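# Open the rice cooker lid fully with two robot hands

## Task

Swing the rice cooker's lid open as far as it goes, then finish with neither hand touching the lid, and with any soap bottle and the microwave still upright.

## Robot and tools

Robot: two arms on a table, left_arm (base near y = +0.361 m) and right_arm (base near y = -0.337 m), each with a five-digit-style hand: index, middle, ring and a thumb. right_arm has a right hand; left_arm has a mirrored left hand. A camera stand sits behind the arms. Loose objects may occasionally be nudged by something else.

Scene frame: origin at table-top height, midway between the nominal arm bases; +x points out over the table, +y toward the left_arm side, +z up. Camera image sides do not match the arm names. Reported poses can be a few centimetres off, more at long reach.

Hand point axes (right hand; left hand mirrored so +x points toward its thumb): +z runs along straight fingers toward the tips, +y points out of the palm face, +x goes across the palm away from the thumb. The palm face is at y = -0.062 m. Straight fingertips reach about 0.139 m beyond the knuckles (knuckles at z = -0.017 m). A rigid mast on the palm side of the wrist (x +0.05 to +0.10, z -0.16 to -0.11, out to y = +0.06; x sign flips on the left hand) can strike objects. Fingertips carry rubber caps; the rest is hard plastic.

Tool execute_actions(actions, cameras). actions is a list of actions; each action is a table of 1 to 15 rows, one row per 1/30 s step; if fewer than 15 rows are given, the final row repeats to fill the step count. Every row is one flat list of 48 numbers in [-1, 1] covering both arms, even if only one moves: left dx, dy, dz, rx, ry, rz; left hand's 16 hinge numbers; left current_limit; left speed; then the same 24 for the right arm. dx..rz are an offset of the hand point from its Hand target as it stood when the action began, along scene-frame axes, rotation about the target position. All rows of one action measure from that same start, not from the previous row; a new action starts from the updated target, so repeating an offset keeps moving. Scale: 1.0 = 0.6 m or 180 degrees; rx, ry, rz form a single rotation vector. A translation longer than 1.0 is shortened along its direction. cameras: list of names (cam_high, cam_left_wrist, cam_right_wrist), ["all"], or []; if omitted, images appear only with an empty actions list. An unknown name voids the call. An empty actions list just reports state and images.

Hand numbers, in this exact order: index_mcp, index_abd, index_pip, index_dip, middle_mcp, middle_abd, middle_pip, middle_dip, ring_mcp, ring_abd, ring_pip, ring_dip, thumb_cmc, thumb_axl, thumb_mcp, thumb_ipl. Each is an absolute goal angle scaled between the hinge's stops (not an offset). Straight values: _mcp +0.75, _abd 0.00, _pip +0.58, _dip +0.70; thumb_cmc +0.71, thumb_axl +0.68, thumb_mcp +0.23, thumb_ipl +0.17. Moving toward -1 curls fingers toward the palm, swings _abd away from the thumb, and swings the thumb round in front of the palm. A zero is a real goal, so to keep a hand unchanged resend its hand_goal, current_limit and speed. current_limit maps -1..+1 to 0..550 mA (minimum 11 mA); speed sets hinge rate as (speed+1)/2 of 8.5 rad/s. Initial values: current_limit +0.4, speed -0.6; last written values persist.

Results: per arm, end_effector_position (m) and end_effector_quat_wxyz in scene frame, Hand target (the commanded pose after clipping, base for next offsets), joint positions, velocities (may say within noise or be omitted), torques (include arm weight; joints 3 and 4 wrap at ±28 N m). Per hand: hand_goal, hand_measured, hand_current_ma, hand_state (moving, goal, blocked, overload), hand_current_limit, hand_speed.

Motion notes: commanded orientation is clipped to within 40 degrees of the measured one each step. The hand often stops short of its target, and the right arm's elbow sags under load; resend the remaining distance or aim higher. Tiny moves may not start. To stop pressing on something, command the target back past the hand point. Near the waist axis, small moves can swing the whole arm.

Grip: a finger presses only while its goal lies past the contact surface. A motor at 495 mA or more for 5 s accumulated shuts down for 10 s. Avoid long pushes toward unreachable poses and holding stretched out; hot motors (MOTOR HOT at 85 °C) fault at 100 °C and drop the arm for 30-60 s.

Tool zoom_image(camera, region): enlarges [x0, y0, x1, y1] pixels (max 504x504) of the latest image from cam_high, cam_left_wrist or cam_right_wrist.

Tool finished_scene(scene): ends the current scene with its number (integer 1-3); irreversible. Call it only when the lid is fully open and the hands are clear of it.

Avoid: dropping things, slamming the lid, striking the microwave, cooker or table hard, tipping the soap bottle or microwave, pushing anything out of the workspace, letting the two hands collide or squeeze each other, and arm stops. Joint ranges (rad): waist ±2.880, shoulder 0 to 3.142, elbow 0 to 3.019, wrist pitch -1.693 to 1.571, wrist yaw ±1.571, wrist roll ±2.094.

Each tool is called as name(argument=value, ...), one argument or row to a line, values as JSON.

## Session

execute_actions(
  actions=[],
)

Scene clock: 0.00 s.
left_arm: end_effector_position=(+0.3515, -0.2462, +0.2247) hand_goal=(+0.754, +0.000, +0.576, +0.696, +0.754, +0.000, +0.576, +0.696, +0.754, +0.000, +0.576, +0.696, +0.714, +0.678, +0.226, +0.168) hand_measured=(+0.754, +0.000, +0.576, +0.696, +0.754, +0.000, +0.576, +0.696, +0.754, +0.000, +0.576, +0.696, +0.714, +0.678, +0.226, +0.168) hand_current_ma=(+0, +0, +0, +0, +0, +0, +0, +0, +0, +0, +0, +0, +0, +0, +0, +0) hand_state=(goal, goal, goal, goal, goal, goal, goal, goal, goal, goal, goal, goal, goal, goal, goal, goal) hand_current_limit=0.40 hand_speed=-0.60 end_effector_quat_wxyz=(+0.241, +0.944, +0.216, +0.061) | right_arm: end_effector_position=(+0.2660, -0.5230, +0.3417) hand_goal=(+0.754, +0.000, +0.576, +0.696, +0.754, +0.000, +0.576, +0.696, +0.754, +0.000, +0.576, +0.696, +0.714, +0.678, +0.226, +0.168) hand_measured=(+0.754, +0.000, +0.576, +0.696, +0.754, +0.000, +0.576, +0.696, +0.754, +0.000, +0.576, +0.696, +0.714, +0.678, +0.226, +0.168) hand_current_ma=(+0, +0, +0, +0, +0, +0, +0, +0, +0, +0, +0, +0, +0, +0, +0, +0) hand_state=(goal, goal, goal, goal, goal, goal, goal, goal, goal, goal, goal, goal, goal, goal, goal, goal) hand_current_limit=0.40 hand_speed=-0.60 end_effector_quat_wxyz=(+0.042, +0.586, +0.805, -0.085)
Joint positions: left_arm=[-1.076 1.701 1.396 -0.763 0.007 0.037] | right_arm=[-0.747 0.924 1.124 -1.666 0.158 -1.073]
Joint velocities: within noise
Joint torques (N m): no reading
Heat: left arm: hottest elbow 31 °C; right arm: hottest elbow 32 °C.
Hand target: left_arm +0.3554, -0.2530, +0.2353; +0.252, +0.941, +0.214, +0.067 | right_arm +0.2698, -0.5280, +0.3538; +0.057, +0.589, +0.801, -0.089

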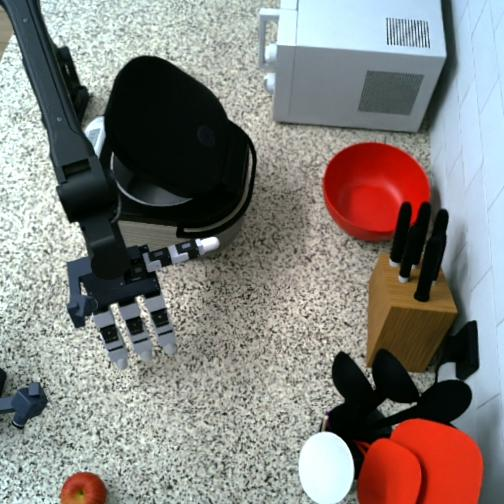

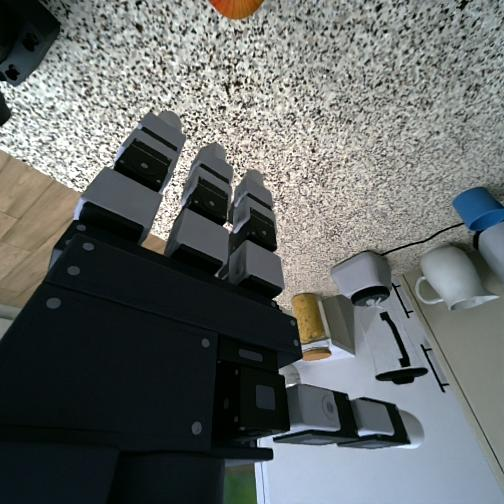

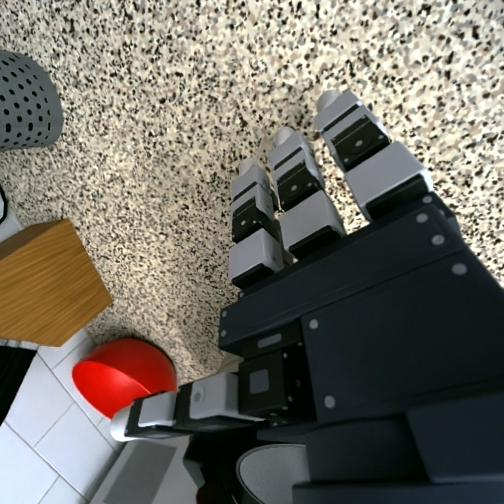

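execute_actions(
  actions=[
    [[-0.1,0.02,0.09,0.041,-0.064,-0.107,0.75,0,0.58,0.7,0.75,0,0.58,0.7,0.75,0,0.58,0.7,0.71,0.68,0.23,0.17,0.8,-0.6,0,0,0,0,0,0,0.75,0,0.58,0.7,0.75,0,0.58,0.7,0.75,0,0.58,0.7,0.71,0.68,0.23,0.17,0.4,-0.6]],
    [[-0.11,0.02,0.1,0.041,-0.064,-0.107,0.75,0,0.58,0.7,0.75,0,0.58,0.7,0.75,0,0.58,0.7,0.71,0.68,0.23,0.17,0.8,-0.6,0,0,0,0,0,0,0.75,0,0.58,0.7,0.75,0,0.58,0.7,0.75,0,0.58,0.7,0.71,0.68,0.23,0.17,0.4,-0.6]],
    [[-0.11,0.03,0.1,0.041,-0.064,-0.107,0.75,0,0.58,0.7,0.75,0,0.58,0.7,0.75,0,0.58,0.7,0.71,0.68,0.23,0.17,0.8,-0.6,0,0,0,0,0,0,0.75,0,0.58,0.7,0.75,0,0.58,0.7,0.75,0,0.58,0.7,0.71,0.68,0.23,0.17,0.4,-0.6]],
    [[-0.11,0.04,0.08,0.041,-0.064,-0.107,0.75,0,0.58,0.7,0.75,0,0.58,0.7,0.75,0,0.58,0.7,0.71,0.68,0.23,0.17,0.8,-0.6,0,0,0,0,0,0,0.75,0,0.58,0.7,0.75,0,0.58,0.7,0.75,0,0.58,0.7,0.71,0.68,0.23,0.17,0.4,-0.6]],
    [[0,0.13,0,0,0,0,0.75,0,0.58,0.7,0.75,0,0.58,0.7,0.75,0,0.58,0.7,0.71,0.68,0.23,0.17,0.8,-0.6,0,0,0,0,0,0,0.75,0,0.58,0.7,0.75,0,0.58,0.7,0.75,0,0.58,0.7,0.71,0.68,0.23,0.17,0.4,-0.6]],
  ],
  cameras=["cam_high","cam_right_wrist"],
)

Scene clock: 44.57 s.
left_arm: end_effector_position=(+0.0952, -0.1104, +0.4726) hand_goal=(+0.750, +0.000, +0.580, +0.700, +0.750, +0.000, +0.580, +0.700, +0.750, +0.000, +0.580, +0.700, +0.710, +0.680, +0.230, +0.170) hand_measured=(+0.748, +0.000, +0.578, +0.698, +0.748, +0.000, +0.578, +0.698, +0.748, +0.000, +0.578, +0.698, +0.710, +0.678, +0.224, +0.168) hand_current_ma=(-1, +0, -1, -2, -1, +0, -1, -2, -1, +0, -1, -2, +0, -2, -9, -3) hand_state=(goal, goal, goal, goal, goal, goal, goal, goal, goal, goal, goal, goal, goal, goal, goal, goal) hand_current_limit=0.80 hand_speed=-0.60 end_effector_quat_wxyz=(+0.087, +0.800, -0.515, +0.294) | right_arm: end_effector_position=(+0.2660, -0.5230, +0.3417) hand_goal=(+0.750, +0.000, +0.580, +0.700, +0.750, +0.000, +0.580, +0.700, +0.750, +0.000, +0.580, +0.700, +0.710, +0.680, +0.230, +0.170) hand_measured=(+0.750, +0.000, +0.578, +0.698, +0.750, +0.000, +0.576, +0.698, +0.750, +0.000, +0.576, +0.698, +0.712, +0.678, +0.224, +0.168) hand_current_ma=(+2, +0, -14, -13, +2, +0, -15, -12, +2, +0, -15, -12, +10, -13, -37, -15) hand_state=(goal, goal, goal, goal, goal, goal, goal, goal, goal, goal, goal, goal, goal, goal, goal, goal) hand_current_limit=0.40 hand_speed=-0.60 end_effector_quat_wxyz=(+0.042, +0.586, +0.805, -0.085)
Joint positions: left_arm=[-1.308 1.226 1.627 -1.397 -0.258 1.479] | right_arm=[-0.747 0.924 1.124 -1.666 0.158 -1.073]
Joint torques (N m): left_arm=[0.21 -9.47 7.49 0.57 -0.12 -0.06] | right_arm=[0.15 -4.25 11.37 0.53 0.26 0.05]
Heat: left arm: hottest elbow 34 °C; right arm: hottest elbow 35 °C.
Hand target: left_arm +0.0972, -0.1090, +0.4574; +0.072, +0.801, -0.524, +0.281 | right_arm +0.2698, -0.5280, +0.3538; +0.057, +0.589, +0.801, -0.089
Off the commanded pose: left_arm 0.015 m, 3 deg | right_arm 0.014 m, 2 deg.
Images, in order (width x height): cam_high 504x504, cam_right_wrist 504x504.

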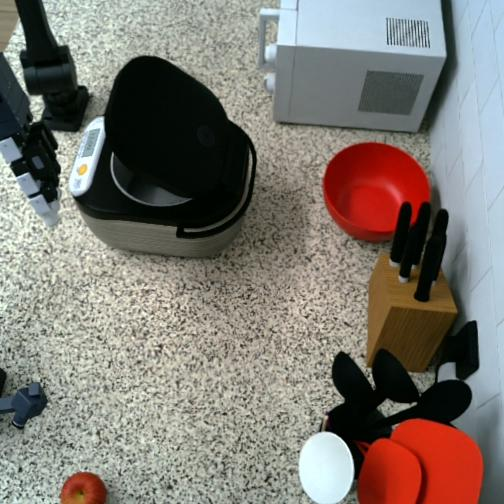

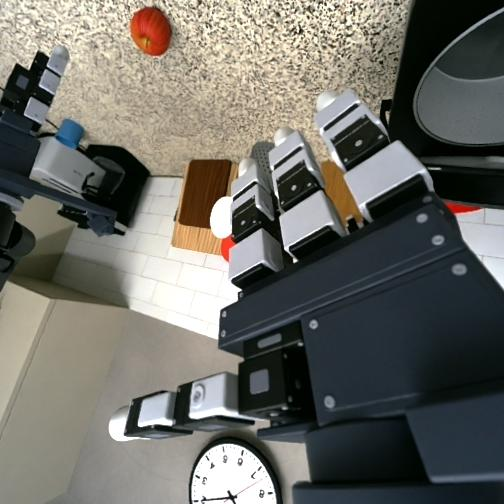

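execute_actions(
  actions=[
    [[-0.02,0.117,-0.015,0,0,0,0.75,0,0.58,0.7,0.75,0,0.58,0.7,0.75,0,0.58,0.7,0.71,0.68,0.23,0.17,0.8,-0.6,0,0,0,0,0,0,0.75,0,0.58,0.7,0.75,0,0.58,0.7,0.75,0,0.58,0.7,0.71,0.68,0.23,0.17,0.4,-0.6]],
    [[0,0.117,-0.015,0,0,0,0.75,0,0.58,0.7,0.75,0,0.58,0.7,0.75,0,0.58,0.7,0.71,0.68,0.23,0.17,0.8,-0.6,0,0,0,0,0,0,0.75,0,0.58,0.7,0.75,0,0.58,0.7,0.75,0,0.58,0.7,0.71,0.68,0.23,0.17,0.4,-0.6]],
    [[0.01,0.117,-0.015,0,0,0,0.75,0,0.58,0.7,0.75,0,0.58,0.7,0.75,0,0.58,0.7,0.71,0.68,0.23,0.17,0.8,-0.6,0,0,0,0,0,0,0.75,0,0.58,0.7,0.75,0,0.58,0.7,0.75,0,0.58,0.7,0.71,0.68,0.23,0.17,0.4,-0.6]],
    [[0.05,0,0,0,0,0,0.75,0,0.58,0.7,0.75,0,0.58,0.7,0.75,0,0.58,0.7,0.71,0.68,0.23,0.17,0.8,-0.6,0,0,0,0,0,0,0.75,0,0.58,0.7,0.75,0,0.58,0.7,0.75,0,0.58,0.7,0.71,0.68,0.23,0.17,0.4,-0.6]],
    [[0.05,0,0,0,0,0,0.75,0,0.58,0.7,0.75,0,0.58,0.7,0.75,0,0.58,0.7,0.71,0.68,0.23,0.17,0.8,-0.6,0,0,0,0,0,0,0.75,0,0.58,0.7,0.75,0,0.58,0.7,0.75,0,0.58,0.7,0.71,0.68,0.23,0.17,0.4,-0.6]],
    [[0.05,0,0,0,0,0,0.75,0,0.58,0.7,0.75,0,0.58,0.7,0.75,0,0.58,0.7,0.71,0.68,0.23,0.17,0.8,-0.6,0,0,0,0,0,0,0.75,0,0.58,0.7,0.75,0,0.58,0.7,0.75,0,0.58,0.7,0.71,0.68,0.23,0.17,0.4,-0.6]],
    [[0.06,0,0.01,0,0,0,0.75,0,0.58,0.7,0.75,0,0.58,0.7,0.75,0,0.58,0.7,0.71,0.68,0.23,0.17,0.8,-0.6,0,0,0,0,0,0,0.75,0,0.58,0.7,0.75,0,0.58,0.7,0.75,0,0.58,0.7,0.71,0.68,0.23,0.17,0.4,-0.6]],
    [[0.06,-0.01,0.015,0,0,0,0.75,0,0.58,0.7,0.75,0,0.58,0.7,0.75,0,0.58,0.7,0.71,0.68,0.23,0.17,0.8,-0.6,0,0,0,0,0,0,0.75,0,0.58,0.7,0.75,0,0.58,0.7,0.75,0,0.58,0.7,0.71,0.68,0.23,0.17,0.4,-0.6]],
  ],
  cameras=["cam_high","cam_right_wrist"],
)

Scene clock: 68.53 s.
left_arm: end_effector_position=(+0.2379, +0.0954, +0.4488) hand_goal=(+0.750, +0.000, +0.580, +0.700, +0.750, +0.000, +0.580, +0.700, +0.750, +0.000, +0.580, +0.700, +0.710, +0.680, +0.230, +0.170) hand_measured=(+0.730, -0.008, +0.576, +0.698, +0.746, -0.004, +0.578, +0.698, +0.746, -0.002, +0.578, +0.698, +0.708, +0.678, +0.224, +0.168) hand_current_ma=(-36, -7, -4, -2, -4, -4, -2, -2, -3, -1, -1, -2, -1, -2, -8, -3) hand_state=(goal, goal, goal, goal, goal, goal, goal, goal, goal, goal, goal, goal, goal, goal, goal, goal) hand_current_limit=0.80 hand_speed=-0.60 end_effector_quat_wxyz=(+0.071, +0.819, -0.496, +0.280) | right_arm: end_effector_position=(+0.2660, -0.5230, +0.3417) hand_goal=(+0.750, +0.000, +0.580, +0.700, +0.750, +0.000, +0.580, +0.700, +0.750, +0.000, +0.580, +0.700, +0.710, +0.680, +0.230, +0.170) hand_measured=(+0.750, +0.000, +0.578, +0.698, +0.750, +0.000, +0.576, +0.698, +0.750, +0.000, +0.576, +0.698, +0.712, +0.678, +0.224, +0.168) hand_current_ma=(+2, +0, -14, -13, +2, +0, -15, -12, +2, +0, -15, -12, +10, -13, -37, -15) hand_state=(goal, goal, goal, goal, goal, goal, goal, goal, goal, goal, goal, goal, goal, goal, goal, goal) hand_current_limit=0.40 hand_speed=-0.60 end_effector_quat_wxyz=(+0.042, +0.586, +0.805, -0.085)
Joint positions: left_arm=[-0.536 1.003 1.415 -1.412 0.139 2.078] | right_arm=[-0.747 0.924 1.124 -1.666 0.158 -1.073]
Joint torques (N m): left_arm=[0.73 -5.66 7.69 2.03 -0.22 -0.2] | right_arm=[0.15 -4.31 11.38 0.54 0.26 0.05]
Heat: left arm: hottest elbow 34 °C; right arm: hottest elbow 35 °C.
Hand target: left_arm +0.2533, +0.0955, +0.4452; +0.072, +0.801, -0.524, +0.280 | right_arm +0.2698, -0.5280, +0.3538; +0.057, +0.589, +0.801, -0.089
Off the commanded pose: left_arm 0.016 m, 4 deg | right_arm 0.014 m, 2 deg.
joint sent to its limit (left arm) — joint 6 (wrist roll), upper limit. The joint targets are off in position and orientation.
Images, in order (width x height): cam_high 504x504, cam_right_wrist 504x504.

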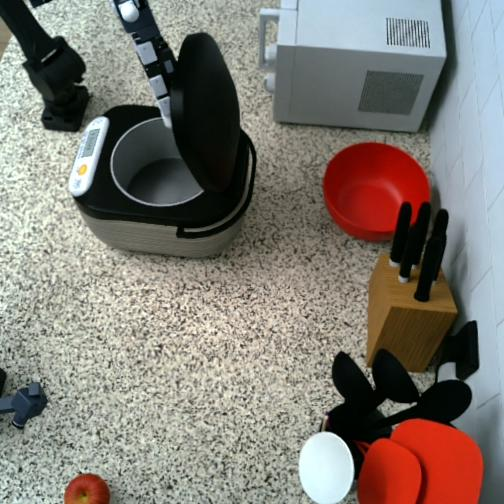

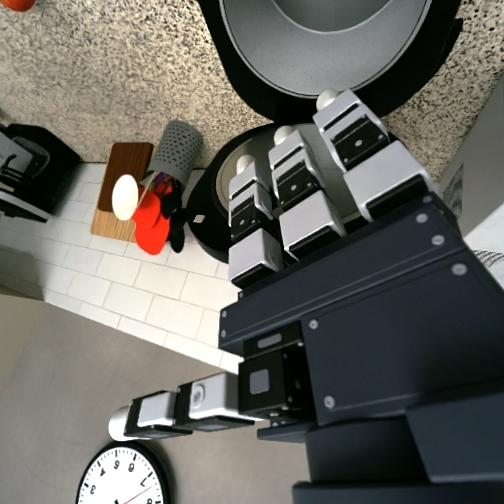

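execute_actions(
  actions=[
    [[0.06,-0.01,0.015,0,0,0,0.75,0,0.58,0.7,0.75,0,0.58,0.7,0.75,0,0.58,0.7,0.71,0.68,0.23,0.17,0.8,-0.6,0,0,0,0,0,0,0.75,0,0.58,0.7,0.75,0,0.58,0.7,0.75,0,0.58,0.7,0.71,0.68,0.23,0.17,0.4,-0.6]],
    [[0.06,-0.01,0.015,0,0,0,0.75,0,0.58,0.7,0.75,0,0.58,0.7,0.75,0,0.58,0.7,0.71,0.68,0.23,0.17,0.8,-0.6,0,0,0,0,0,0,0.75,0,0.58,0.7,0.75,0,0.58,0.7,0.75,0,0.58,0.7,0.71,0.68,0.23,0.17,0.4,-0.6]],
    [[0.05,-0.01,0.01,0,0,0,0.75,0,0.58,0.7,0.75,0,0.58,0.7,0.75,0,0.58,0.7,0.71,0.68,0.23,0.17,0.8,-0.6,0,0,0,0,0,0,0.75,0,0.58,0.7,0.75,0,0.58,0.7,0.75,0,0.58,0.7,0.71,0.68,0.23,0.17,0.4,-0.6]],
    [[0.025,-0.01,0,0,0,0,0.75,0,0.58,0.7,0.75,0,0.58,0.7,0.75,0,0.58,0.7,0.71,0.68,0.23,0.17,0.8,-0.6,0,0,0,0,0,0,0.75,0,0.58,0.7,0.75,0,0.58,0.7,0.75,0,0.58,0.7,0.71,0.68,0.23,0.17,0.4,-0.6]],
  ],
  cameras=["cam_high"],
)

Scene clock: 77.63 s.
left_arm: end_effector_position=(+0.3409, +0.0753, +0.4522) hand_goal=(+0.750, +0.000, +0.580, +0.700, +0.750, +0.000, +0.580, +0.700, +0.750, +0.000, +0.580, +0.700, +0.710, +0.680, +0.230, +0.170) hand_measured=(+0.696, -0.034, +0.560, +0.698, +0.746, -0.004, +0.578, +0.698, +0.748, -0.002, +0.578, +0.698, +0.708, +0.678, +0.224, +0.168) hand_current_ma=(-145, -61, -34, -2, -4, -4, -2, -2, -3, -1, -1, -2, -1, -2, -8, -3) hand_state=(blocked, blocked, blocked, goal, goal, goal, goal, goal, goal, goal, goal, goal, goal, goal, goal, goal) hand_current_limit=0.80 hand_speed=-0.60 end_effector_quat_wxyz=(+0.071, +0.846, -0.461, +0.259) | right_arm: end_effector_position=(+0.2660, -0.5230, +0.3417) hand_goal=(+0.750, +0.000, +0.580, +0.700, +0.750, +0.000, +0.580, +0.700, +0.750, +0.000, +0.580, +0.700, +0.710, +0.680, +0.230, +0.170) hand_measured=(+0.750, +0.000, +0.578, +0.698, +0.750, +0.000, +0.576, +0.698, +0.750, +0.000, +0.576, +0.698, +0.712, +0.678, +0.224, +0.168) hand_current_ma=(+2, +0, -14, -13, +2, +0, -15, -12, +2, +0, -15, -12, +10, -13, -37, -15) hand_state=(goal, goal, goal, goal, goal, goal, goal, goal, goal, goal, goal, goal, goal, goal, goal, goal) hand_current_limit=0.40 hand_speed=-0.60 end_effector_quat_wxyz=(+0.042, +0.586, +0.805, -0.085)
Joint positions: left_arm=[-0.444 1.257 1.615 -1.408 0.164 2.078] | right_arm=[-0.747 0.924 1.124 -1.666 0.158 -1.073]
Joint torques (N m): left_arm=[0.79 -7.65 13.07 2.36 -0.04 -0.19] | right_arm=[0.09 -4.31 11.37 0.51 0.26 0.05]
Heat: left arm: hottest elbow 34 °C; right arm: hottest elbow 36 °C.
Hand target: left_arm +0.3703, +0.0715, +0.4693; +0.072, +0.801, -0.524, +0.281 | right_arm +0.2698, -0.5280, +0.3538; +0.057, +0.589, +0.801, -0.089
Off the commanded pose: left_arm 0.034 m, 9 deg | right_arm 0.014 m, 2 deg.
joint sent to its limit (left arm) — joint 6 (wrist roll), upper limit. The joint targets are off in position and orientation.
Images, in order (width x height): cam_high 504x504.

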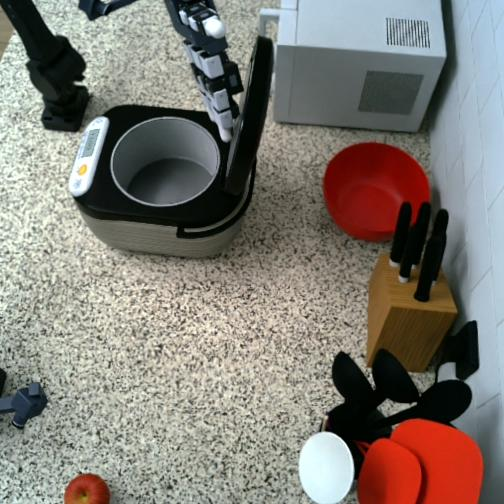

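execute_actions(
  actions=[
    [[0.035,-0.01,0,0,0,0,0.75,0,0.58,0.7,0.75,0,0.58,0.7,0.75,0,0.58,0.7,0.71,0.68,0.23,0.17,0.8,-0.6,0,0,0,0,0,0,0.75,0,0.58,0.7,0.75,0,0.58,0.7,0.75,0,0.58,0.7,0.71,0.68,0.23,0.17,0.4,-0.6]],
  ],
  cameras=["cam_high"],
)

Scene clock: 82.67 s.
left_arm: end_effector_position=(+0.3577, +0.0685, +0.4544) hand_goal=(+0.750, +0.000, +0.580, +0.700, +0.750, +0.000, +0.580, +0.700, +0.750, +0.000, +0.580, +0.700, +0.710, +0.680, +0.230, +0.170) hand_measured=(+0.680, -0.044, +0.552, +0.698, +0.746, -0.004, +0.578, +0.698, +0.748, -0.002, +0.578, +0.698, +0.708, +0.678, +0.224, +0.168) hand_current_ma=(-209, -84, -53, -2, -4, -4, -2, -2, -3, -1, -1, -2, -1, -2, -8, -3) hand_state=(blocked, blocked, blocked, goal, goal, goal, goal, goal, goal, goal, goal, goal, goal, goal, goal, goal) hand_current_limit=0.80 hand_speed=-0.60 end_effector_quat_wxyz=(+0.074, +0.846, -0.460, +0.259) | right_arm: end_effector_position=(+0.2660, -0.5230, +0.3417) hand_goal=(+0.750, +0.000, +0.580, +0.700, +0.750, +0.000, +0.580, +0.700, +0.750, +0.000, +0.580, +0.700, +0.710, +0.680, +0.230, +0.170) hand_measured=(+0.750, +0.000, +0.578, +0.698, +0.750, +0.000, +0.576, +0.698, +0.750, +0.000, +0.576, +0.698, +0.712, +0.678, +0.224, +0.168) hand_current_ma=(+2, +0, -14, -13, +2, +0, -15, -12, +2, +0, -15, -12, +10, -13, -37, -15) hand_state=(goal, goal, goal, goal, goal, goal, goal, goal, goal, goal, goal, goal, goal, goal, goal, goal) hand_current_limit=0.40 hand_speed=-0.60 end_effector_quat_wxyz=(+0.042, +0.586, +0.805, -0.085)
Joint positions: left_arm=[-0.438 1.304 1.661 -1.408 0.171 2.078] | right_arm=[-0.747 0.924 1.124 -1.666 0.158 -1.073]
Joint torques (N m): left_arm=[1.2 -8.18 13.04 2.59 -0.09 -0.19] | right_arm=[0.15 -4.37 11.37 0.53 0.26 0.05]
Heat: left arm: hottest elbow 34 °C; right arm: hottest elbow 36 °C.
Hand target: left_arm +0.3913, +0.0656, +0.4693; +0.072, +0.801, -0.524, +0.281 | right_arm +0.2698, -0.5280, +0.3538; +0.057, +0.589, +0.801, -0.089
Off the commanded pose: left_arm 0.037 m, 9 deg | right_arm 0.014 m, 2 deg.
joint sent to its limit (left arm) — joint 6 (wrist roll), upper limit. The joint targets are off in position and orientation.
Images, in order (width x height): cam_high 504x504.

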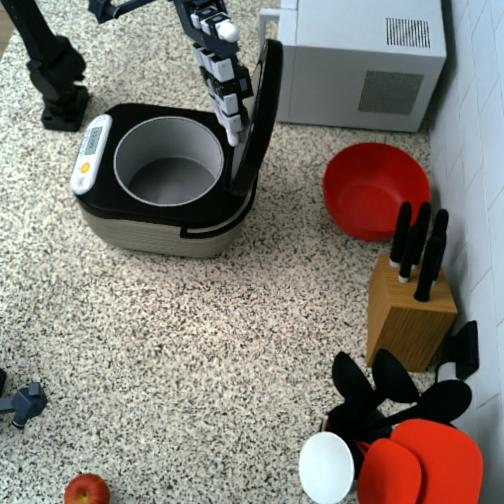

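execute_actions(
  actions=[
    [[-0.05,0,0,0,0,0,0.75,0,0.58,0.7,0.75,0,0.58,0.7,0.75,0,0.58,0.7,0.71,0.68,0.23,0.17,0.8,-0.6,0,0,0,0,0,0,0.75,0,0.58,0.7,0.75,0,0.58,0.7,0.75,0,0.58,0.7,0.71,0.68,0.23,0.17,0.4,-0.6]],
    [[-0.09,0,0,0,0,0,0.75,0,0.58,0.7,0.75,0,0.58,0.7,0.75,0,0.58,0.7,0.71,0.68,0.23,0.17,0.8,-0.6,0,0,0,0,0,0,0.75,0,0.58,0.7,0.75,0,0.58,0.7,0.75,0,0.58,0.7,0.71,0.68,0.23,0.17,0.4,-0.6]],
    [[-0.09,0,0.01,0,0,0,0.75,0,0.58,0.7,0.75,0,0.58,0.7,0.75,0,0.58,0.7,0.71,0.68,0.23,0.17,0.8,-0.6,0,0,0,0,0,0,0.75,0,0.58,0.7,0.75,0,0.58,0.7,0.75,0,0.58,0.7,0.71,0.68,0.23,0.17,0.4,-0.6]],
  ],
  cameras=["cam_high"],
)

Scene clock: 89.37 s.
left_arm: end_effector_position=(+0.2573, +0.0640, +0.4821) hand_goal=(+0.750, +0.000, +0.580, +0.700, +0.750, +0.000, +0.580, +0.700, +0.750, +0.000, +0.580, +0.700, +0.710, +0.680, +0.230, +0.170) hand_measured=(+0.746, -0.006, +0.576, +0.698, +0.748, -0.004, +0.578, +0.698, +0.748, -0.002, +0.578, +0.698, +0.710, +0.678, +0.224, +0.168) hand_current_ma=(-4, -6, -3, -2, -2, -4, -2, -2, -2, -1, -1, -2, +0, -2, -8, -3) hand_state=(goal, goal, goal, goal, goal, goal, goal, goal, goal, goal, goal, goal, goal, goal, goal, goal) hand_current_limit=0.80 hand_speed=-0.60 end_effector_quat_wxyz=(+0.071, +0.803, -0.514, +0.294) | right_arm: end_effector_position=(+0.2660, -0.5230, +0.3417) hand_goal=(+0.750, +0.000, +0.580, +0.700, +0.750, +0.000, +0.580, +0.700, +0.750, +0.000, +0.580, +0.700, +0.710, +0.680, +0.230, +0.170) hand_measured=(+0.750, +0.000, +0.578, +0.698, +0.750, +0.000, +0.576, +0.698, +0.750, +0.000, +0.576, +0.698, +0.712, +0.678, +0.224, +0.168) hand_current_ma=(+2, +0, -14, -13, +2, +0, -15, -12, +2, +0, -15, -12, +10, -13, -37, -15) hand_state=(goal, goal, goal, goal, goal, goal, goal, goal, goal, goal, goal, goal, goal, goal, goal, goal) hand_current_limit=0.40 hand_speed=-0.60 end_effector_quat_wxyz=(+0.042, +0.586, +0.805, -0.085)
Joint positions: left_arm=[-0.59 1.111 1.574 -1.429 0.121 2.078] | right_arm=[-0.747 0.924 1.124 -1.666 0.158 -1.073]
Joint torques (N m): left_arm=[-0.97 -8.23 7.39 0.58 -0.04 -0.2] | right_arm=[0.09 -4.25 11.37 0.53 0.26 0.05]
Heat: left arm: hottest elbow 35 °C; right arm: hottest elbow 36 °C.
Hand target: left_arm +0.2533, +0.0657, +0.4753; +0.072, +0.801, -0.524, +0.281 | right_arm +0.2698, -0.5280, +0.3538; +0.057, +0.589, +0.801, -0.089
Off the commanded pose: left_arm 0.008 m, 2 deg | right_arm 0.014 m, 2 deg.
joint sent to its limit (left arm) — joint 6 (wrist roll), upper limit. The joint targets still meet the commanded pose.
Images, in order (width x height): cam_high 504x504.

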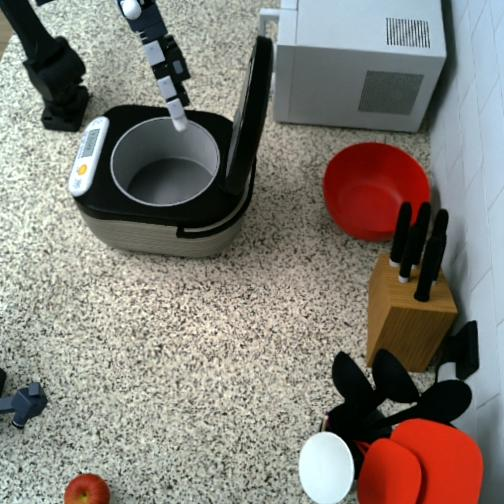

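finished_scene(
  scene=2,
)

The scene is finished: the task was done.


## Next scene

The same job, from a new start.

execute_actions(
  actions=[],
)

Scene clock: 0.00 s.
left_arm: end_effector_position=(+0.1567, +0.1645, +0.2198) hand_goal=(+0.754, +0.000, +0.576, +0.696, +0.754, +0.000, +0.576, +0.696, +0.754, +0.000, +0.576, +0.696, +0.714, +0.678, +0.226, +0.168) hand_measured=(+0.754, +0.000, +0.576, +0.696, +0.754, +0.000, +0.576, +0.696, +0.754, +0.000, +0.576, +0.696, +0.714, +0.678, +0.226, +0.168) hand_current_ma=(+0, +0, +0, +0, +0, +0, +0, +0, +0, +0, +0, +0, +0, +0, +0, +0) hand_state=(goal, goal, goal, goal, goal, goal, goal, goal, goal, goal, goal, goal, goal, goal, goal, goal) hand_current_limit=0.40 hand_speed=-0.60 end_effector_quat_wxyz=(+0.246, +0.738, +0.546, -0.311) | right_arm: end_effector_position=(+0.5551, -0.4114, +0.3676) hand_goal=(+0.754, +0.000, +0.576, +0.696, +0.754, +0.000, +0.576, +0.696, +0.754, +0.000, +0.576, +0.696, +0.714, +0.678, +0.226, +0.168) hand_measured=(+0.754, +0.000, +0.576, +0.696, +0.754, +0.000, +0.576, +0.696, +0.754, +0.000, +0.576, +0.696, +0.714, +0.678, +0.226, +0.168) hand_current_ma=(+0, +0, +0, +0, +0, +0, +0, +0, +0, +0, +0, +0, +0, +0, +0, +0) hand_state=(goal, goal, goal, goal, goal, goal, goal, goal, goal, goal, goal, goal, goal, goal, goal, goal) hand_current_limit=0.40 hand_speed=-0.60 end_effector_quat_wxyz=(-0.096, +0.709, +0.226, +0.661)
Joint positions: left_arm=[-0.589 0.458 0.579 -1.36 0.76 -0.43] | right_arm=[-0.194 1.134 0.767 0.23 -0.648 1.323]
Joint velocities: within noise
Joint torques (N m): no reading
Heat: left arm: hottest elbow 31 °C; right arm: hottest elbow 32 °C.
Hand target: left_arm +0.1600, +0.1613, +0.2322; +0.259, +0.741, +0.538, -0.307 | right_arm +0.5601, -0.4117, +0.3881; -0.089, +0.696, +0.234, +0.673

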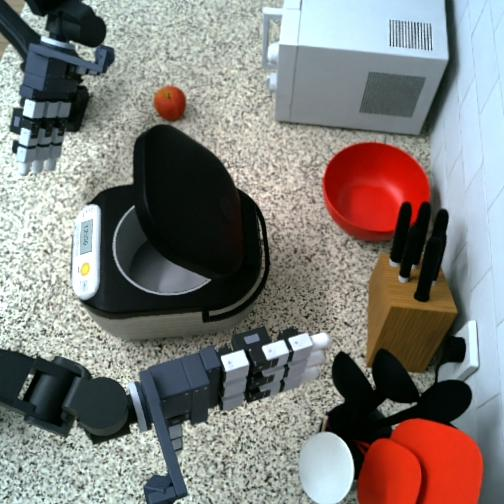

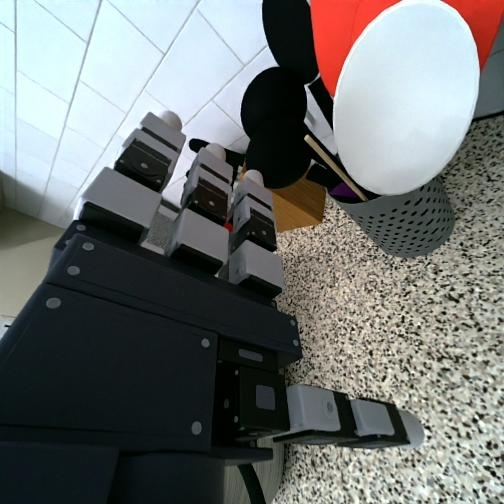

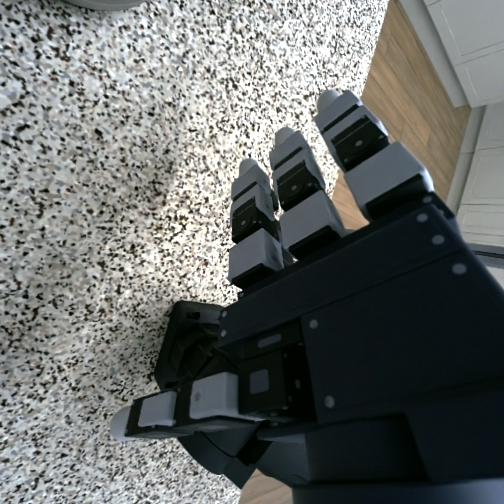

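execute_actions(
  actions=[
    [[0.01,0,0.1,0,0,0,0.75,0,0.58,0.7,0.75,0,0.58,0.7,0.75,0,0.58,0.7,0.71,0.68,0.23,0.17,0.8,-0.6,0,0,0,0,0,0,0.75,0,0.58,0.7,0.75,0,0.58,0.7,0.75,0,0.58,0.7,0.71,0.68,0.23,0.17,0.4,-0.6]],
    [[0.03,-0.04,0.11,0.036,-0.012,0.061,0.75,0,0.58,0.7,0.75,0,0.58,0.7,0.75,0,0.58,0.7,0.71,0.68,0.23,0.17,0.8,-0.6,0,0,0,0,0,0,0.75,0,0.58,0.7,0.75,0,0.58,0.7,0.75,0,0.58,0.7,0.71,0.68,0.23,0.17,0.4,-0.6]],
    [[0.05,-0.08,0.11,0.036,-0.012,0.061,0.75,0,0.58,0.7,0.75,0,0.58,0.7,0.75,0,0.58,0.7,0.71,0.68,0.23,0.17,0.8,-0.6,0,0,0,0,0,0,0.75,0,0.58,0.7,0.75,0,0.58,0.7,0.75,0,0.58,0.7,0.71,0.68,0.23,0.17,0.4,-0.6]],
    [[0.08,-0.09,0.08,0.036,-0.012,0.061,0.75,0,0.58,0.7,0.75,0,0.58,0.7,0.75,0,0.58,0.7,0.71,0.68,0.23,0.17,0.8,-0.6,0,0,0,0,0,0,0.75,0,0.58,0.7,0.75,0,0.58,0.7,0.75,0,0.58,0.7,0.71,0.68,0.23,0.17,0.4,-0.6]],
    [[0.03,-0.06,0.05,0,0,0,0.75,0,0.58,0.7,0.75,0,0.58,0.7,0.75,0,0.58,0.7,0.71,0.68,0.23,0.17,0.8,-0.6,0,0,0,0,0,0,0.75,0,0.58,0.7,0.75,0,0.58,0.7,0.75,0,0.58,0.7,0.71,0.68,0.23,0.17,0.4,-0.6]],
  ],
  cameras=["cam_high","cam_right_wrist"],
)

Scene clock: 63.17 s.
left_arm: end_effector_position=(+0.2772, +0.0021, +0.4869) hand_goal=(+0.750, +0.000, +0.580, +0.700, +0.750, +0.000, +0.580, +0.700, +0.750, +0.000, +0.580, +0.700, +0.710, +0.680, +0.230, +0.170) hand_measured=(+0.752, +0.002, +0.578, +0.698, +0.752, +0.002, +0.578, +0.698, +0.752, +0.002, +0.578, +0.698, +0.712, +0.678, +0.226, +0.168) hand_current_ma=(+1, +1, -1, -2, +1, +1, -1, -2, +1, +1, -1, -2, +1, -2, -7, -3) hand_state=(goal, goal, goal, goal, goal, goal, goal, goal, goal, goal, goal, goal, goal, goal, goal, goal) hand_current_limit=0.80 hand_speed=-0.60 end_effector_quat_wxyz=(+0.230, +0.615, +0.749, -0.083) | right_arm: end_effector_position=(+0.5551, -0.4114, +0.3676) hand_goal=(+0.750, +0.000, +0.580, +0.700, +0.750, +0.000, +0.580, +0.700, +0.750, +0.000, +0.580, +0.700, +0.710, +0.680, +0.230, +0.170) hand_measured=(+0.754, +0.002, +0.578, +0.698, +0.754, +0.002, +0.578, +0.698, +0.754, +0.002, +0.578, +0.698, +0.714, +0.678, +0.228, +0.168) hand_current_ma=(+16, +6, -10, -12, +16, +5, -11, -11, +16, +6, -11, -11, +21, -13, -17, -12) hand_state=(goal, goal, goal, goal, goal, goal, goal, goal, goal, goal, goal, goal, goal, goal, goal, goal) hand_current_limit=0.40 hand_speed=-0.60 end_effector_quat_wxyz=(-0.096, +0.709, +0.226, +0.661)
Joint positions: left_arm=[-1.138 1.292 1.755 -1.543 -0.051 -1.326] | right_arm=[-0.194 1.134 0.767 0.23 -0.648 1.323]
Joint torques (N m): left_arm=[-0.56 -9.23 11.75 0.39 -0.28 -0.36] | right_arm=[0.09 -8.53 12.3 2.48 -0.01 -0.05]
Heat: left arm: hottest elbow 34 °C; right arm: hottest elbow 36 °C.
Hand target: left_arm +0.2800, -0.0007, +0.5021; +0.238, +0.607, +0.753, -0.086 | right_arm +0.5601, -0.4117, +0.3881; -0.089, +0.696, +0.234, +0.673
Off the commanded pose: left_arm 0.016 m, 1 deg | right_arm 0.021 m, 2 deg.
Images, in order (width x height): cam_high 504x504, cam_right_wrist 504x504.

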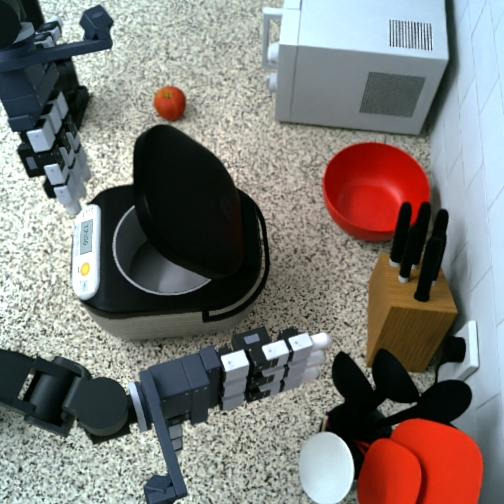

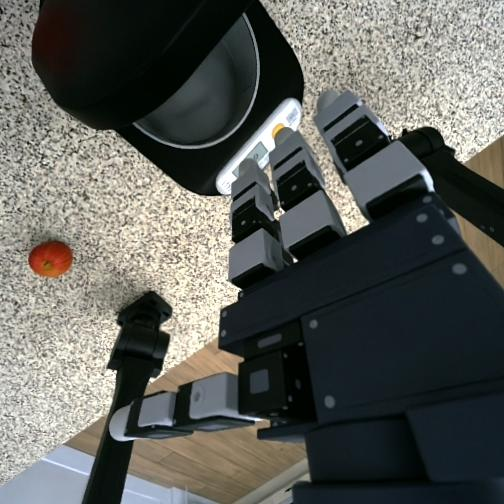

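execute_actions(
  actions=[
    [[0.06,0,0,0,0,0,0.75,0,0.58,0.7,0.75,0,0.58,0.7,0.75,0,0.58,0.7,0.71,0.68,0.23,0.17,0.8,-0.6,0,0,0,0,0,0,0.75,0,0.58,0.7,0.75,0,0.58,0.7,0.75,0,0.58,0.7,0.71,0.68,0.23,0.17,0.4,-0.6]],
    [[0.06,0,0,0,0,0,0.75,0,0.58,0.7,0.75,0,0.58,0.7,0.75,0,0.58,0.7,0.71,0.68,0.23,0.17,0.8,-0.6,0,0,0,0,0,0,0.75,0,0.58,0.7,0.75,0,0.58,0.7,0.75,0,0.58,0.7,0.71,0.68,0.23,0.17,0.4,-0.6]],
    [[0.05,0,0,0,0,0,0.75,0,0.58,0.7,0.75,0,0.58,0.7,0.75,0,0.58,0.7,0.71,0.68,0.23,0.17,0.8,-0.6,0,0,0,0,0,0,0.75,0,0.58,0.7,0.75,0,0.58,0.7,0.75,0,0.58,0.7,0.71,0.68,0.23,0.17,0.4,-0.6]],
    [[0.05,0.01,0,0,0,0,0.75,0,0.58,0.7,0.75,0,0.58,0.7,0.75,0,0.58,0.7,0.71,0.68,0.23,0.17,0.8,-0.6,0,0,0,0,0,0,0.75,0,0.58,0.7,0.75,0,0.58,0.7,0.75,0,0.58,0.7,0.71,0.68,0.23,0.17,0.4,-0.6]],
  ],
  cameras=["cam_high","cam_right_wrist"],
)

Scene clock: 78.53 s.
left_arm: end_effector_position=(+0.3923, +0.0033, +0.4901) hand_goal=(+0.750, +0.000, +0.580, +0.700, +0.750, +0.000, +0.580, +0.700, +0.750, +0.000, +0.580, +0.700, +0.710, +0.680, +0.230, +0.170) hand_measured=(+0.762, +0.002, +0.582, +0.698, +0.772, +0.002, +0.588, +0.698, +0.772, +0.002, +0.588, +0.700, +0.710, +0.678, +0.226, +0.168) hand_current_ma=(+18, +1, +2, -2, +44, +1, +8, -1, +40, +2, +11, +0, +1, -2, -7, -3) hand_state=(goal, goal, goal, goal, blocked, goal, goal, goal, blocked, goal, goal, goal, goal, goal, goal, goal) hand_current_limit=0.80 hand_speed=-0.60 end_effector_quat_wxyz=(+0.227, +0.611, +0.752, -0.097) | right_arm: end_effector_position=(+0.5551, -0.4114, +0.3676) hand_goal=(+0.750, +0.000, +0.580, +0.700, +0.750, +0.000, +0.580, +0.700, +0.750, +0.000, +0.580, +0.700, +0.710, +0.680, +0.230, +0.170) hand_measured=(+0.754, +0.002, +0.578, +0.698, +0.754, +0.002, +0.578, +0.698, +0.754, +0.002, +0.578, +0.698, +0.714, +0.678, +0.228, +0.168) hand_current_ma=(+16, +6, -10, -12, +16, +5, -11, -11, +16, +6, -11, -11, +21, -13, -17, -12) hand_state=(goal, goal, goal, goal, goal, goal, goal, goal, goal, goal, goal, goal, goal, goal, goal, goal) hand_current_limit=0.40 hand_speed=-0.60 end_effector_quat_wxyz=(-0.096, +0.709, +0.226, +0.661)
Joint positions: left_arm=[-0.875 1.455 1.93 -1.556 0.099 -1.11] | right_arm=[-0.194 1.134 0.767 0.23 -0.648 1.323]
Joint torques (N m): left_arm=[1.61 -10.93 11.84 0.7 -0.45 0.01] | right_arm=[0.09 -8.53 12.29 2.45 0 -0.05]
Heat: left arm: hottest elbow 35 °C; right arm: hottest elbow 37 °C.
Hand target: left_arm +0.4121, +0.0053, +0.5021; +0.238, +0.607, +0.753, -0.086 | right_arm +0.5601, -0.4117, +0.3881; -0.089, +0.696, +0.234, +0.673
Off the commanded pose: left_arm 0.023 m, 2 deg | right_arm 0.021 m, 2 deg.
Images, in order (width x height): cam_high 504x504, cam_right_wrist 504x504.

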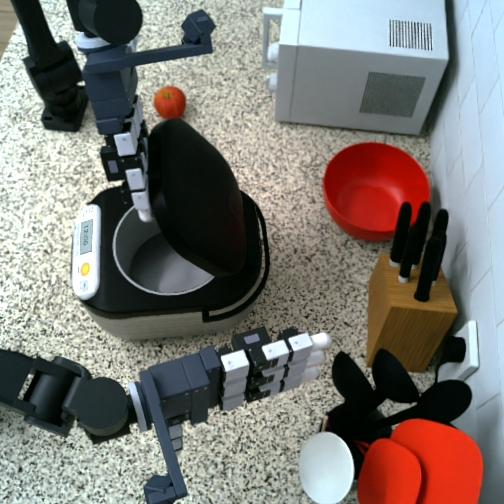

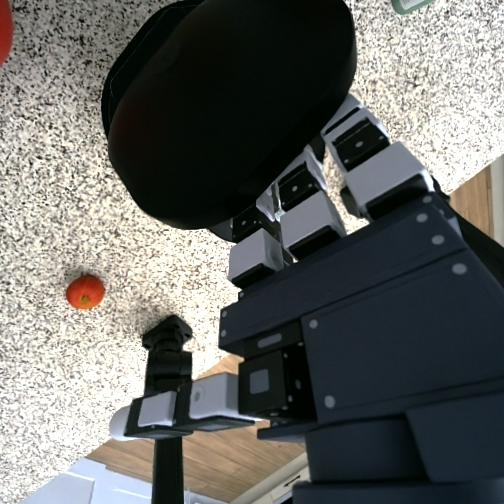

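execute_actions(
  actions=[
    [[0.06,0.01,0,0,0,0,0.75,0,0.58,0.7,0.75,0,0.58,0.7,0.75,0,0.58,0.7,0.71,0.68,0.23,0.17,0.8,-0.6,0,0,0,0,0,0,0.75,0,0.58,0.7,0.75,0,0.58,0.7,0.75,0,0.58,0.7,0.71,0.68,0.23,0.17,0.4,-0.6]],
    [[0.06,0.01,0,0,0,0,0.75,0,0.58,0.7,0.75,0,0.58,0.7,0.75,0,0.58,0.7,0.71,0.68,0.23,0.17,0.8,-0.6,0,0,0,0,0,0,0.75,0,0.58,0.7,0.75,0,0.58,0.7,0.75,0,0.58,0.7,0.71,0.68,0.23,0.17,0.4,-0.6]],
    [[0.06,0.01,0,0,0,0,0.75,0,0.58,0.7,0.75,0,0.58,0.7,0.75,0,0.58,0.7,0.71,0.68,0.23,0.17,0.8,-0.6,0,0,0,0,0,0,0.75,0,0.58,0.7,0.75,0,0.58,0.7,0.75,0,0.58,0.7,0.71,0.68,0.23,0.17,0.4,-0.6]],
  ],
  cameras=["cam_high","cam_right_wrist"],
)

Scene clock: 86.07 s.
left_arm: end_effector_position=(+0.5000, +0.0190, +0.4969) hand_goal=(+0.750, +0.000, +0.580, +0.700, +0.750, +0.000, +0.580, +0.700, +0.750, +0.000, +0.580, +0.700, +0.710, +0.680, +0.230, +0.170) hand_measured=(+0.766, +0.000, +0.588, +0.704, +0.768, -0.002, +0.588, +0.702, +0.770, +0.000, +0.590, +0.704, +0.710, +0.678, +0.226, +0.168) hand_current_ma=(+26, +0, +11, +3, +33, -1, +10, +1, +37, +0, +14, +3, +0, -2, -7, -3) hand_state=(goal, goal, goal, goal, goal, goal, goal, goal, blocked, goal, goal, goal, goal, goal, goal, goal) hand_current_limit=0.80 hand_speed=-0.60 end_effector_quat_wxyz=(+0.232, +0.608, +0.753, -0.099) | right_arm: end_effector_position=(+0.5551, -0.4114, +0.3676) hand_goal=(+0.750, +0.000, +0.580, +0.700, +0.750, +0.000, +0.580, +0.700, +0.750, +0.000, +0.580, +0.700, +0.710, +0.680, +0.230, +0.170) hand_measured=(+0.754, +0.002, +0.578, +0.698, +0.754, +0.002, +0.578, +0.698, +0.754, +0.002, +0.578, +0.698, +0.714, +0.678, +0.228, +0.168) hand_current_ma=(+16, +6, -10, -12, +16, +5, -11, -11, +16, +6, -11, -11, +21, -13, -17, -12) hand_state=(goal, goal, goal, goal, goal, goal, goal, goal, goal, goal, goal, goal, goal, goal, goal, goal) hand_current_limit=0.40 hand_speed=-0.60 end_effector_quat_wxyz=(-0.096, +0.709, +0.226, +0.661)
Joint positions: left_arm=[-0.682 1.653 2.182 -1.624 0.19 -0.944] | right_arm=[-0.194 1.134 0.767 0.23 -0.648 1.323]
Joint torques (N m): left_arm=[1.32 -13.74 11.41 0.68 -0.36 0.05] | right_arm=[0.09 -8.53 12.3 2.47 -0.01 -0.04]
Heat: left arm: hottest elbow 36 °C; right arm: hottest elbow 37 °C.
Hand target: left_arm +0.5201, +0.0233, +0.5021; +0.238, +0.607, +0.753, -0.086 | right_arm +0.5601, -0.4117, +0.3881; -0.089, +0.696, +0.234, +0.673
Off the commanded pose: left_arm 0.021 m, 2 deg | right_arm 0.021 m, 2 deg.
Images, in order (width x height): cam_high 504x504, cam_right_wrist 504x504.

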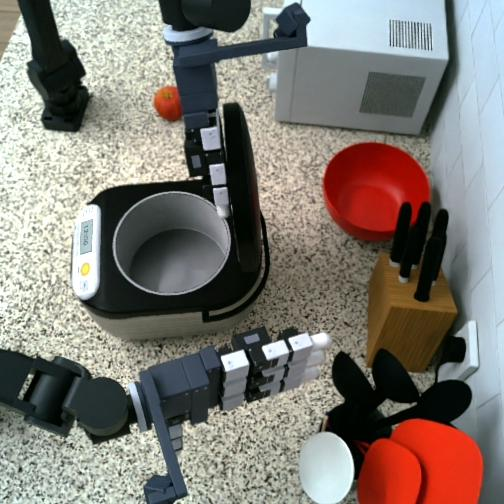

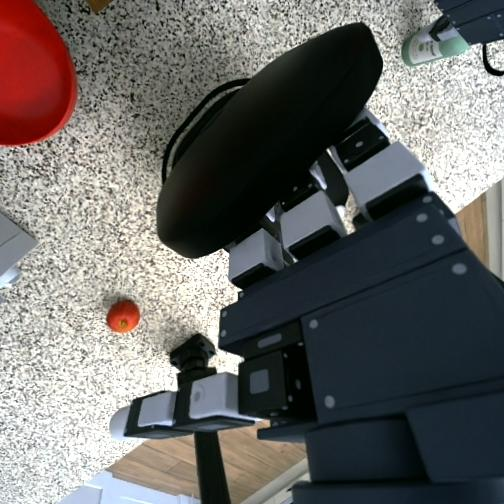

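execute_actions(
  actions=[
    [[0.05,0.01,0,0,0,0,0.75,0,0.58,0.7,0.75,0,0.58,0.7,0.75,0,0.58,0.7,0.71,0.68,0.23,0.17,0.8,-0.6,0,0,0,0,0,0,0.75,0,0.58,0.7,0.75,0,0.58,0.7,0.75,0,0.58,0.7,0.71,0.68,0.23,0.17,0.4,-0.6]],
    [[0.03,0,0,0,0,0,0.75,0,0.58,0.7,0.75,0,0.58,0.7,0.75,0,0.58,0.7,0.71,0.68,0.23,0.17,0.8,-0.6,0,0,0,0,0,0,0.75,0,0.58,0.7,0.75,0,0.58,0.7,0.75,0,0.58,0.7,0.71,0.68,0.23,0.17,0.4,-0.6]],
  ],
  cameras=["cam_high"],
)

Scene clock: 91.23 s.
left_arm: end_effector_position=(+0.5446, +0.0271, +0.4994) hand_goal=(+0.750, +0.000, +0.580, +0.700, +0.750, +0.000, +0.580, +0.700, +0.750, +0.000, +0.580, +0.700, +0.710, +0.680, +0.230, +0.170) hand_measured=(+0.798, +0.016, +0.610, +0.714, +0.784, +0.014, +0.598, +0.708, +0.766, +0.008, +0.590, +0.706, +0.710, +0.678, +0.226, +0.168) hand_current_ma=(+122, +19, +58, +21, +76, +17, +29, +9, +27, +9, +12, +5, +0, -2, -7, -3) hand_state=(blocked, goal, blocked, goal, blocked, goal, goal, goal, goal, goal, goal, goal, goal, goal, goal, goal) hand_current_limit=0.80 hand_speed=-0.60 end_effector_quat_wxyz=(+0.233, +0.603, +0.756, -0.100) | right_arm: end_effector_position=(+0.5551, -0.4114, +0.3676) hand_goal=(+0.750, +0.000, +0.580, +0.700, +0.750, +0.000, +0.580, +0.700, +0.750, +0.000, +0.580, +0.700, +0.710, +0.680, +0.230, +0.170) hand_measured=(+0.754, +0.002, +0.578, +0.698, +0.754, +0.002, +0.578, +0.698, +0.754, +0.002, +0.578, +0.698, +0.714, +0.678, +0.228, +0.168) hand_current_ma=(+16, +6, -10, -12, +16, +5, -11, -11, +16, +6, -11, -11, +21, -13, -17, -12) hand_state=(goal, goal, goal, goal, goal, goal, goal, goal, goal, goal, goal, goal, goal, goal, goal, goal) hand_current_limit=0.40 hand_speed=-0.60 end_effector_quat_wxyz=(-0.096, +0.709, +0.226, +0.661)
Joint positions: left_arm=[-0.616 1.767 2.349 -1.685 0.219 -0.897] | right_arm=[-0.194 1.134 0.767 0.23 -0.648 1.323]
Joint torques (N m): left_arm=[1.2 -14.56 11.73 0.88 -0.33 0.15] | right_arm=[0.09 -8.53 12.3 2.47 -0.01 -0.05]
Heat: left arm: hottest elbow 36 °C; right arm: hottest elbow 37 °C.
Hand target: left_arm +0.5680, +0.0293, +0.5021; +0.238, +0.607, +0.753, -0.086 | right_arm +0.5601, -0.4117, +0.3881; -0.089, +0.696, +0.234, +0.673
Off the commanded pose: left_arm 0.024 m, 2 deg | right_arm 0.021 m, 2 deg.
joint sent to its limit (left arm) — joint 4 (wrist pitch), lower limit. The joint targets still meet the commanded pose.
Images, in order (width x height): cam_high 504x504.

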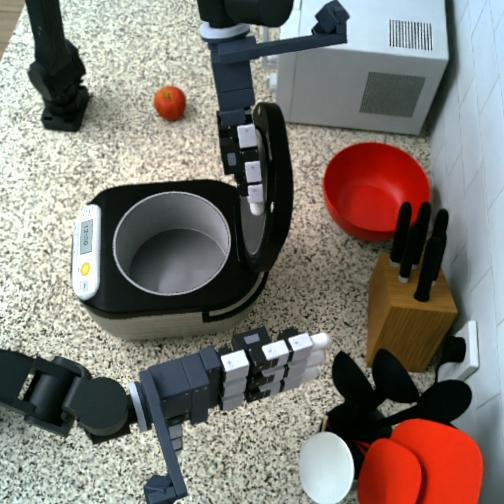

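execute_actions(
  actions=[
    [[0.03,0,0,0,0,0,0.75,0,0.58,0.7,0.75,0,0.58,0.7,0.75,0,0.58,0.7,0.71,0.68,0.23,0.17,0.8,-0.6,0,0,0,0,0,0,0.75,0,0.58,0.7,0.75,0,0.58,0.7,0.75,0,0.58,0.7,0.71,0.68,0.23,0.17,0.4,-0.6]],
  ],
  cameras=["cam_high"],
)

Scene clock: 96.43 s.
left_arm: end_effector_position=(+0.5577, +0.0239, +0.5023) hand_goal=(+0.750, +0.000, +0.580, +0.700, +0.750, +0.000, +0.580, +0.700, +0.750, +0.000, +0.580, +0.700, +0.710, +0.680, +0.230, +0.170) hand_measured=(+0.820, +0.034, +0.624, +0.724, +0.804, +0.024, +0.610, +0.712, +0.780, +0.012, +0.598, +0.708, +0.710, +0.678, +0.226, +0.168) hand_current_ma=(+206, +57, +102, +43, +144, +35, +57, +17, +64, +12, +30, +10, +0, -2, -7, -3) hand_state=(blocked, blocked, blocked, blocked, blocked, blocked, blocked, goal, blocked, goal, goal, goal, goal, goal, goal, goal) hand_current_limit=0.80 hand_speed=-0.60 end_effector_quat_wxyz=(+0.242, +0.603, +0.753, -0.101) | right_arm: end_effector_position=(+0.5551, -0.4114, +0.3676) hand_goal=(+0.750, +0.000, +0.580, +0.700, +0.750, +0.000, +0.580, +0.700, +0.750, +0.000, +0.580, +0.700, +0.710, +0.680, +0.230, +0.170) hand_measured=(+0.754, +0.002, +0.578, +0.698, +0.754, +0.002, +0.578, +0.698, +0.754, +0.002, +0.578, +0.698, +0.714, +0.678, +0.228, +0.168) hand_current_ma=(+16, +6, -10, -12, +16, +5, -11, -11, +16, +6, -11, -11, +21, -13, -17, -12) hand_state=(goal, goal, goal, goal, goal, goal, goal, goal, goal, goal, goal, goal, goal, goal, goal, goal) hand_current_limit=0.40 hand_speed=-0.60 end_effector_quat_wxyz=(-0.096, +0.709, +0.226, +0.661)
Joint positions: left_arm=[-0.605 1.801 2.399 -1.685 0.228 -0.886] | right_arm=[-0.194 1.134 0.767 0.23 -0.648 1.323]
Joint torques (N m): left_arm=[1.79 -14.51 11.9 0.91 -0.4 0.19] | right_arm=[0.15 -8.53 12.3 2.47 -0.01 -0.05]
Heat: left arm: hottest elbow 36 °C; right arm: hottest elbow 37 °C.
Hand target: left_arm +0.5859, +0.0293, +0.5024; +0.238, +0.607, +0.753, -0.086 | right_arm +0.5601, -0.4117, +0.3881; -0.089, +0.696, +0.234, +0.673
Off the commanded pose: left_arm 0.029 m, 2 deg | right_arm 0.021 m, 2 deg.
joint sent to its limit (left arm) — joint 4 (wrist pitch), lower limit. The joint targets are off in position, not in orientation.
Images, in order (width x height): cam_high 504x504.

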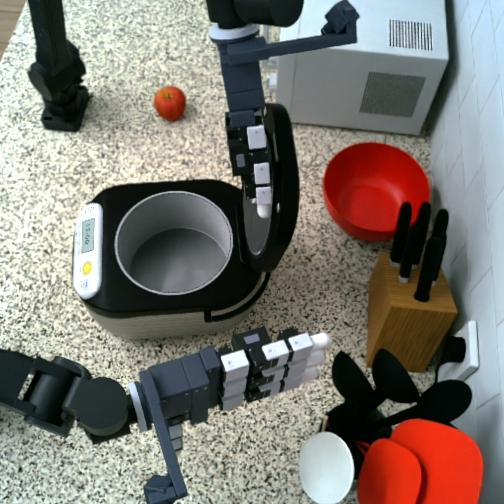

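execute_actions(
  actions=[
    [[-0.05,0,0,0,0,0,0.75,0,0.58,0.7,0.75,0,0.58,0.7,0.75,0,0.58,0.7,0.71,0.68,0.23,0.17,0.8,-0.6,0,0,0,0,0,0,0.75,0,0.58,0.7,0.75,0,0.58,0.7,0.75,0,0.58,0.7,0.71,0.68,0.23,0.17,0.4,-0.6]],
    [[-0.09,0,0,0,0,0,0.75,0,0.58,0.7,0.75,0,0.58,0.7,0.75,0,0.58,0.7,0.71,0.68,0.23,0.17,0.8,-0.6,0,0,0,0,0,0,0.75,0,0.58,0.7,0.75,0,0.58,0.7,0.75,0,0.58,0.7,0.71,0.68,0.23,0.17,0.4,-0.6]],
    [[-0.09,0,0.01,0,0,0,0.75,0,0.58,0.7,0.75,0,0.58,0.7,0.75,0,0.58,0.7,0.71,0.68,0.23,0.17,0.8,-0.6,0,0,0,0,0,0,0.75,0,0.58,0.7,0.75,0,0.58,0.7,0.75,0,0.58,0.7,0.71,0.68,0.23,0.17,0.4,-0.6]],
  ],
  cameras=["cam_high"],
)

Scene clock: 104.93 s.
left_arm: end_effector_position=(+0.4437, +0.0309, +0.5088) hand_goal=(+0.750, +0.000, +0.580, +0.700, +0.750, +0.000, +0.580, +0.700, +0.750, +0.000, +0.580, +0.700, +0.710, +0.680, +0.230, +0.170) hand_measured=(+0.750, +0.000, +0.582, +0.704, +0.752, +0.004, +0.582, +0.702, +0.752, +0.000, +0.582, +0.704, +0.710, +0.678, +0.226, +0.168) hand_current_ma=(+1, +0, +2, +3, +1, +3, +2, +2, +1, +0, +2, +3, +0, -2, -7, -3) hand_state=(goal, goal, goal, goal, goal, goal, goal, goal, goal, goal, goal, goal, goal, goal, goal, goal) hand_current_limit=0.80 hand_speed=-0.60 end_effector_quat_wxyz=(+0.228, +0.615, +0.751, -0.085) | right_arm: end_effector_position=(+0.5551, -0.4114, +0.3676) hand_goal=(+0.750, +0.000, +0.580, +0.700, +0.750, +0.000, +0.580, +0.700, +0.750, +0.000, +0.580, +0.700, +0.710, +0.680, +0.230, +0.170) hand_measured=(+0.754, +0.002, +0.578, +0.698, +0.754, +0.002, +0.578, +0.698, +0.754, +0.002, +0.578, +0.698, +0.714, +0.678, +0.228, +0.168) hand_current_ma=(+16, +6, -10, -12, +16, +5, -11, -11, +16, +6, -11, -11, +21, -13, -17, -12) hand_state=(goal, goal, goal, goal, goal, goal, goal, goal, goal, goal, goal, goal, goal, goal, goal, goal) hand_current_limit=0.40 hand_speed=-0.60 end_effector_quat_wxyz=(-0.096, +0.709, +0.226, +0.661)
Joint positions: left_arm=[-0.752 1.526 2.062 -1.633 0.133 -0.987] | right_arm=[-0.194 1.134 0.767 0.23 -0.648 1.323]
Joint torques (N m): left_arm=[-0.15 -14.97 6.63 2.1 -0.15 -0.35] | right_arm=[0.09 -8.53 12.3 2.47 -0.01 -0.04]
Heat: left arm: hottest elbow 35 °C; right arm: hottest elbow 37 °C.
Hand target: left_arm +0.4480, +0.0293, +0.5082; +0.238, +0.607, +0.753, -0.086 | right_arm +0.5601, -0.4117, +0.3881; -0.089, +0.696, +0.234, +0.673
Off the commanded pose: left_arm 0.005 m, 1 deg | right_arm 0.021 m, 2 deg.
Images, in order (width x height): cam_high 504x504.

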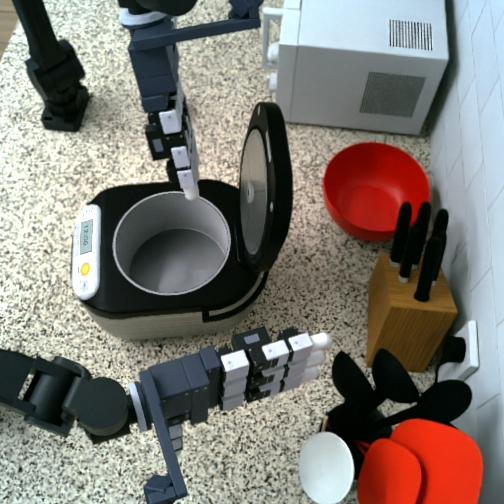

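Lid is fully open and the hand is clear of it.

finished_scene(
  scene=3,
)

The scene is finished: the task was done.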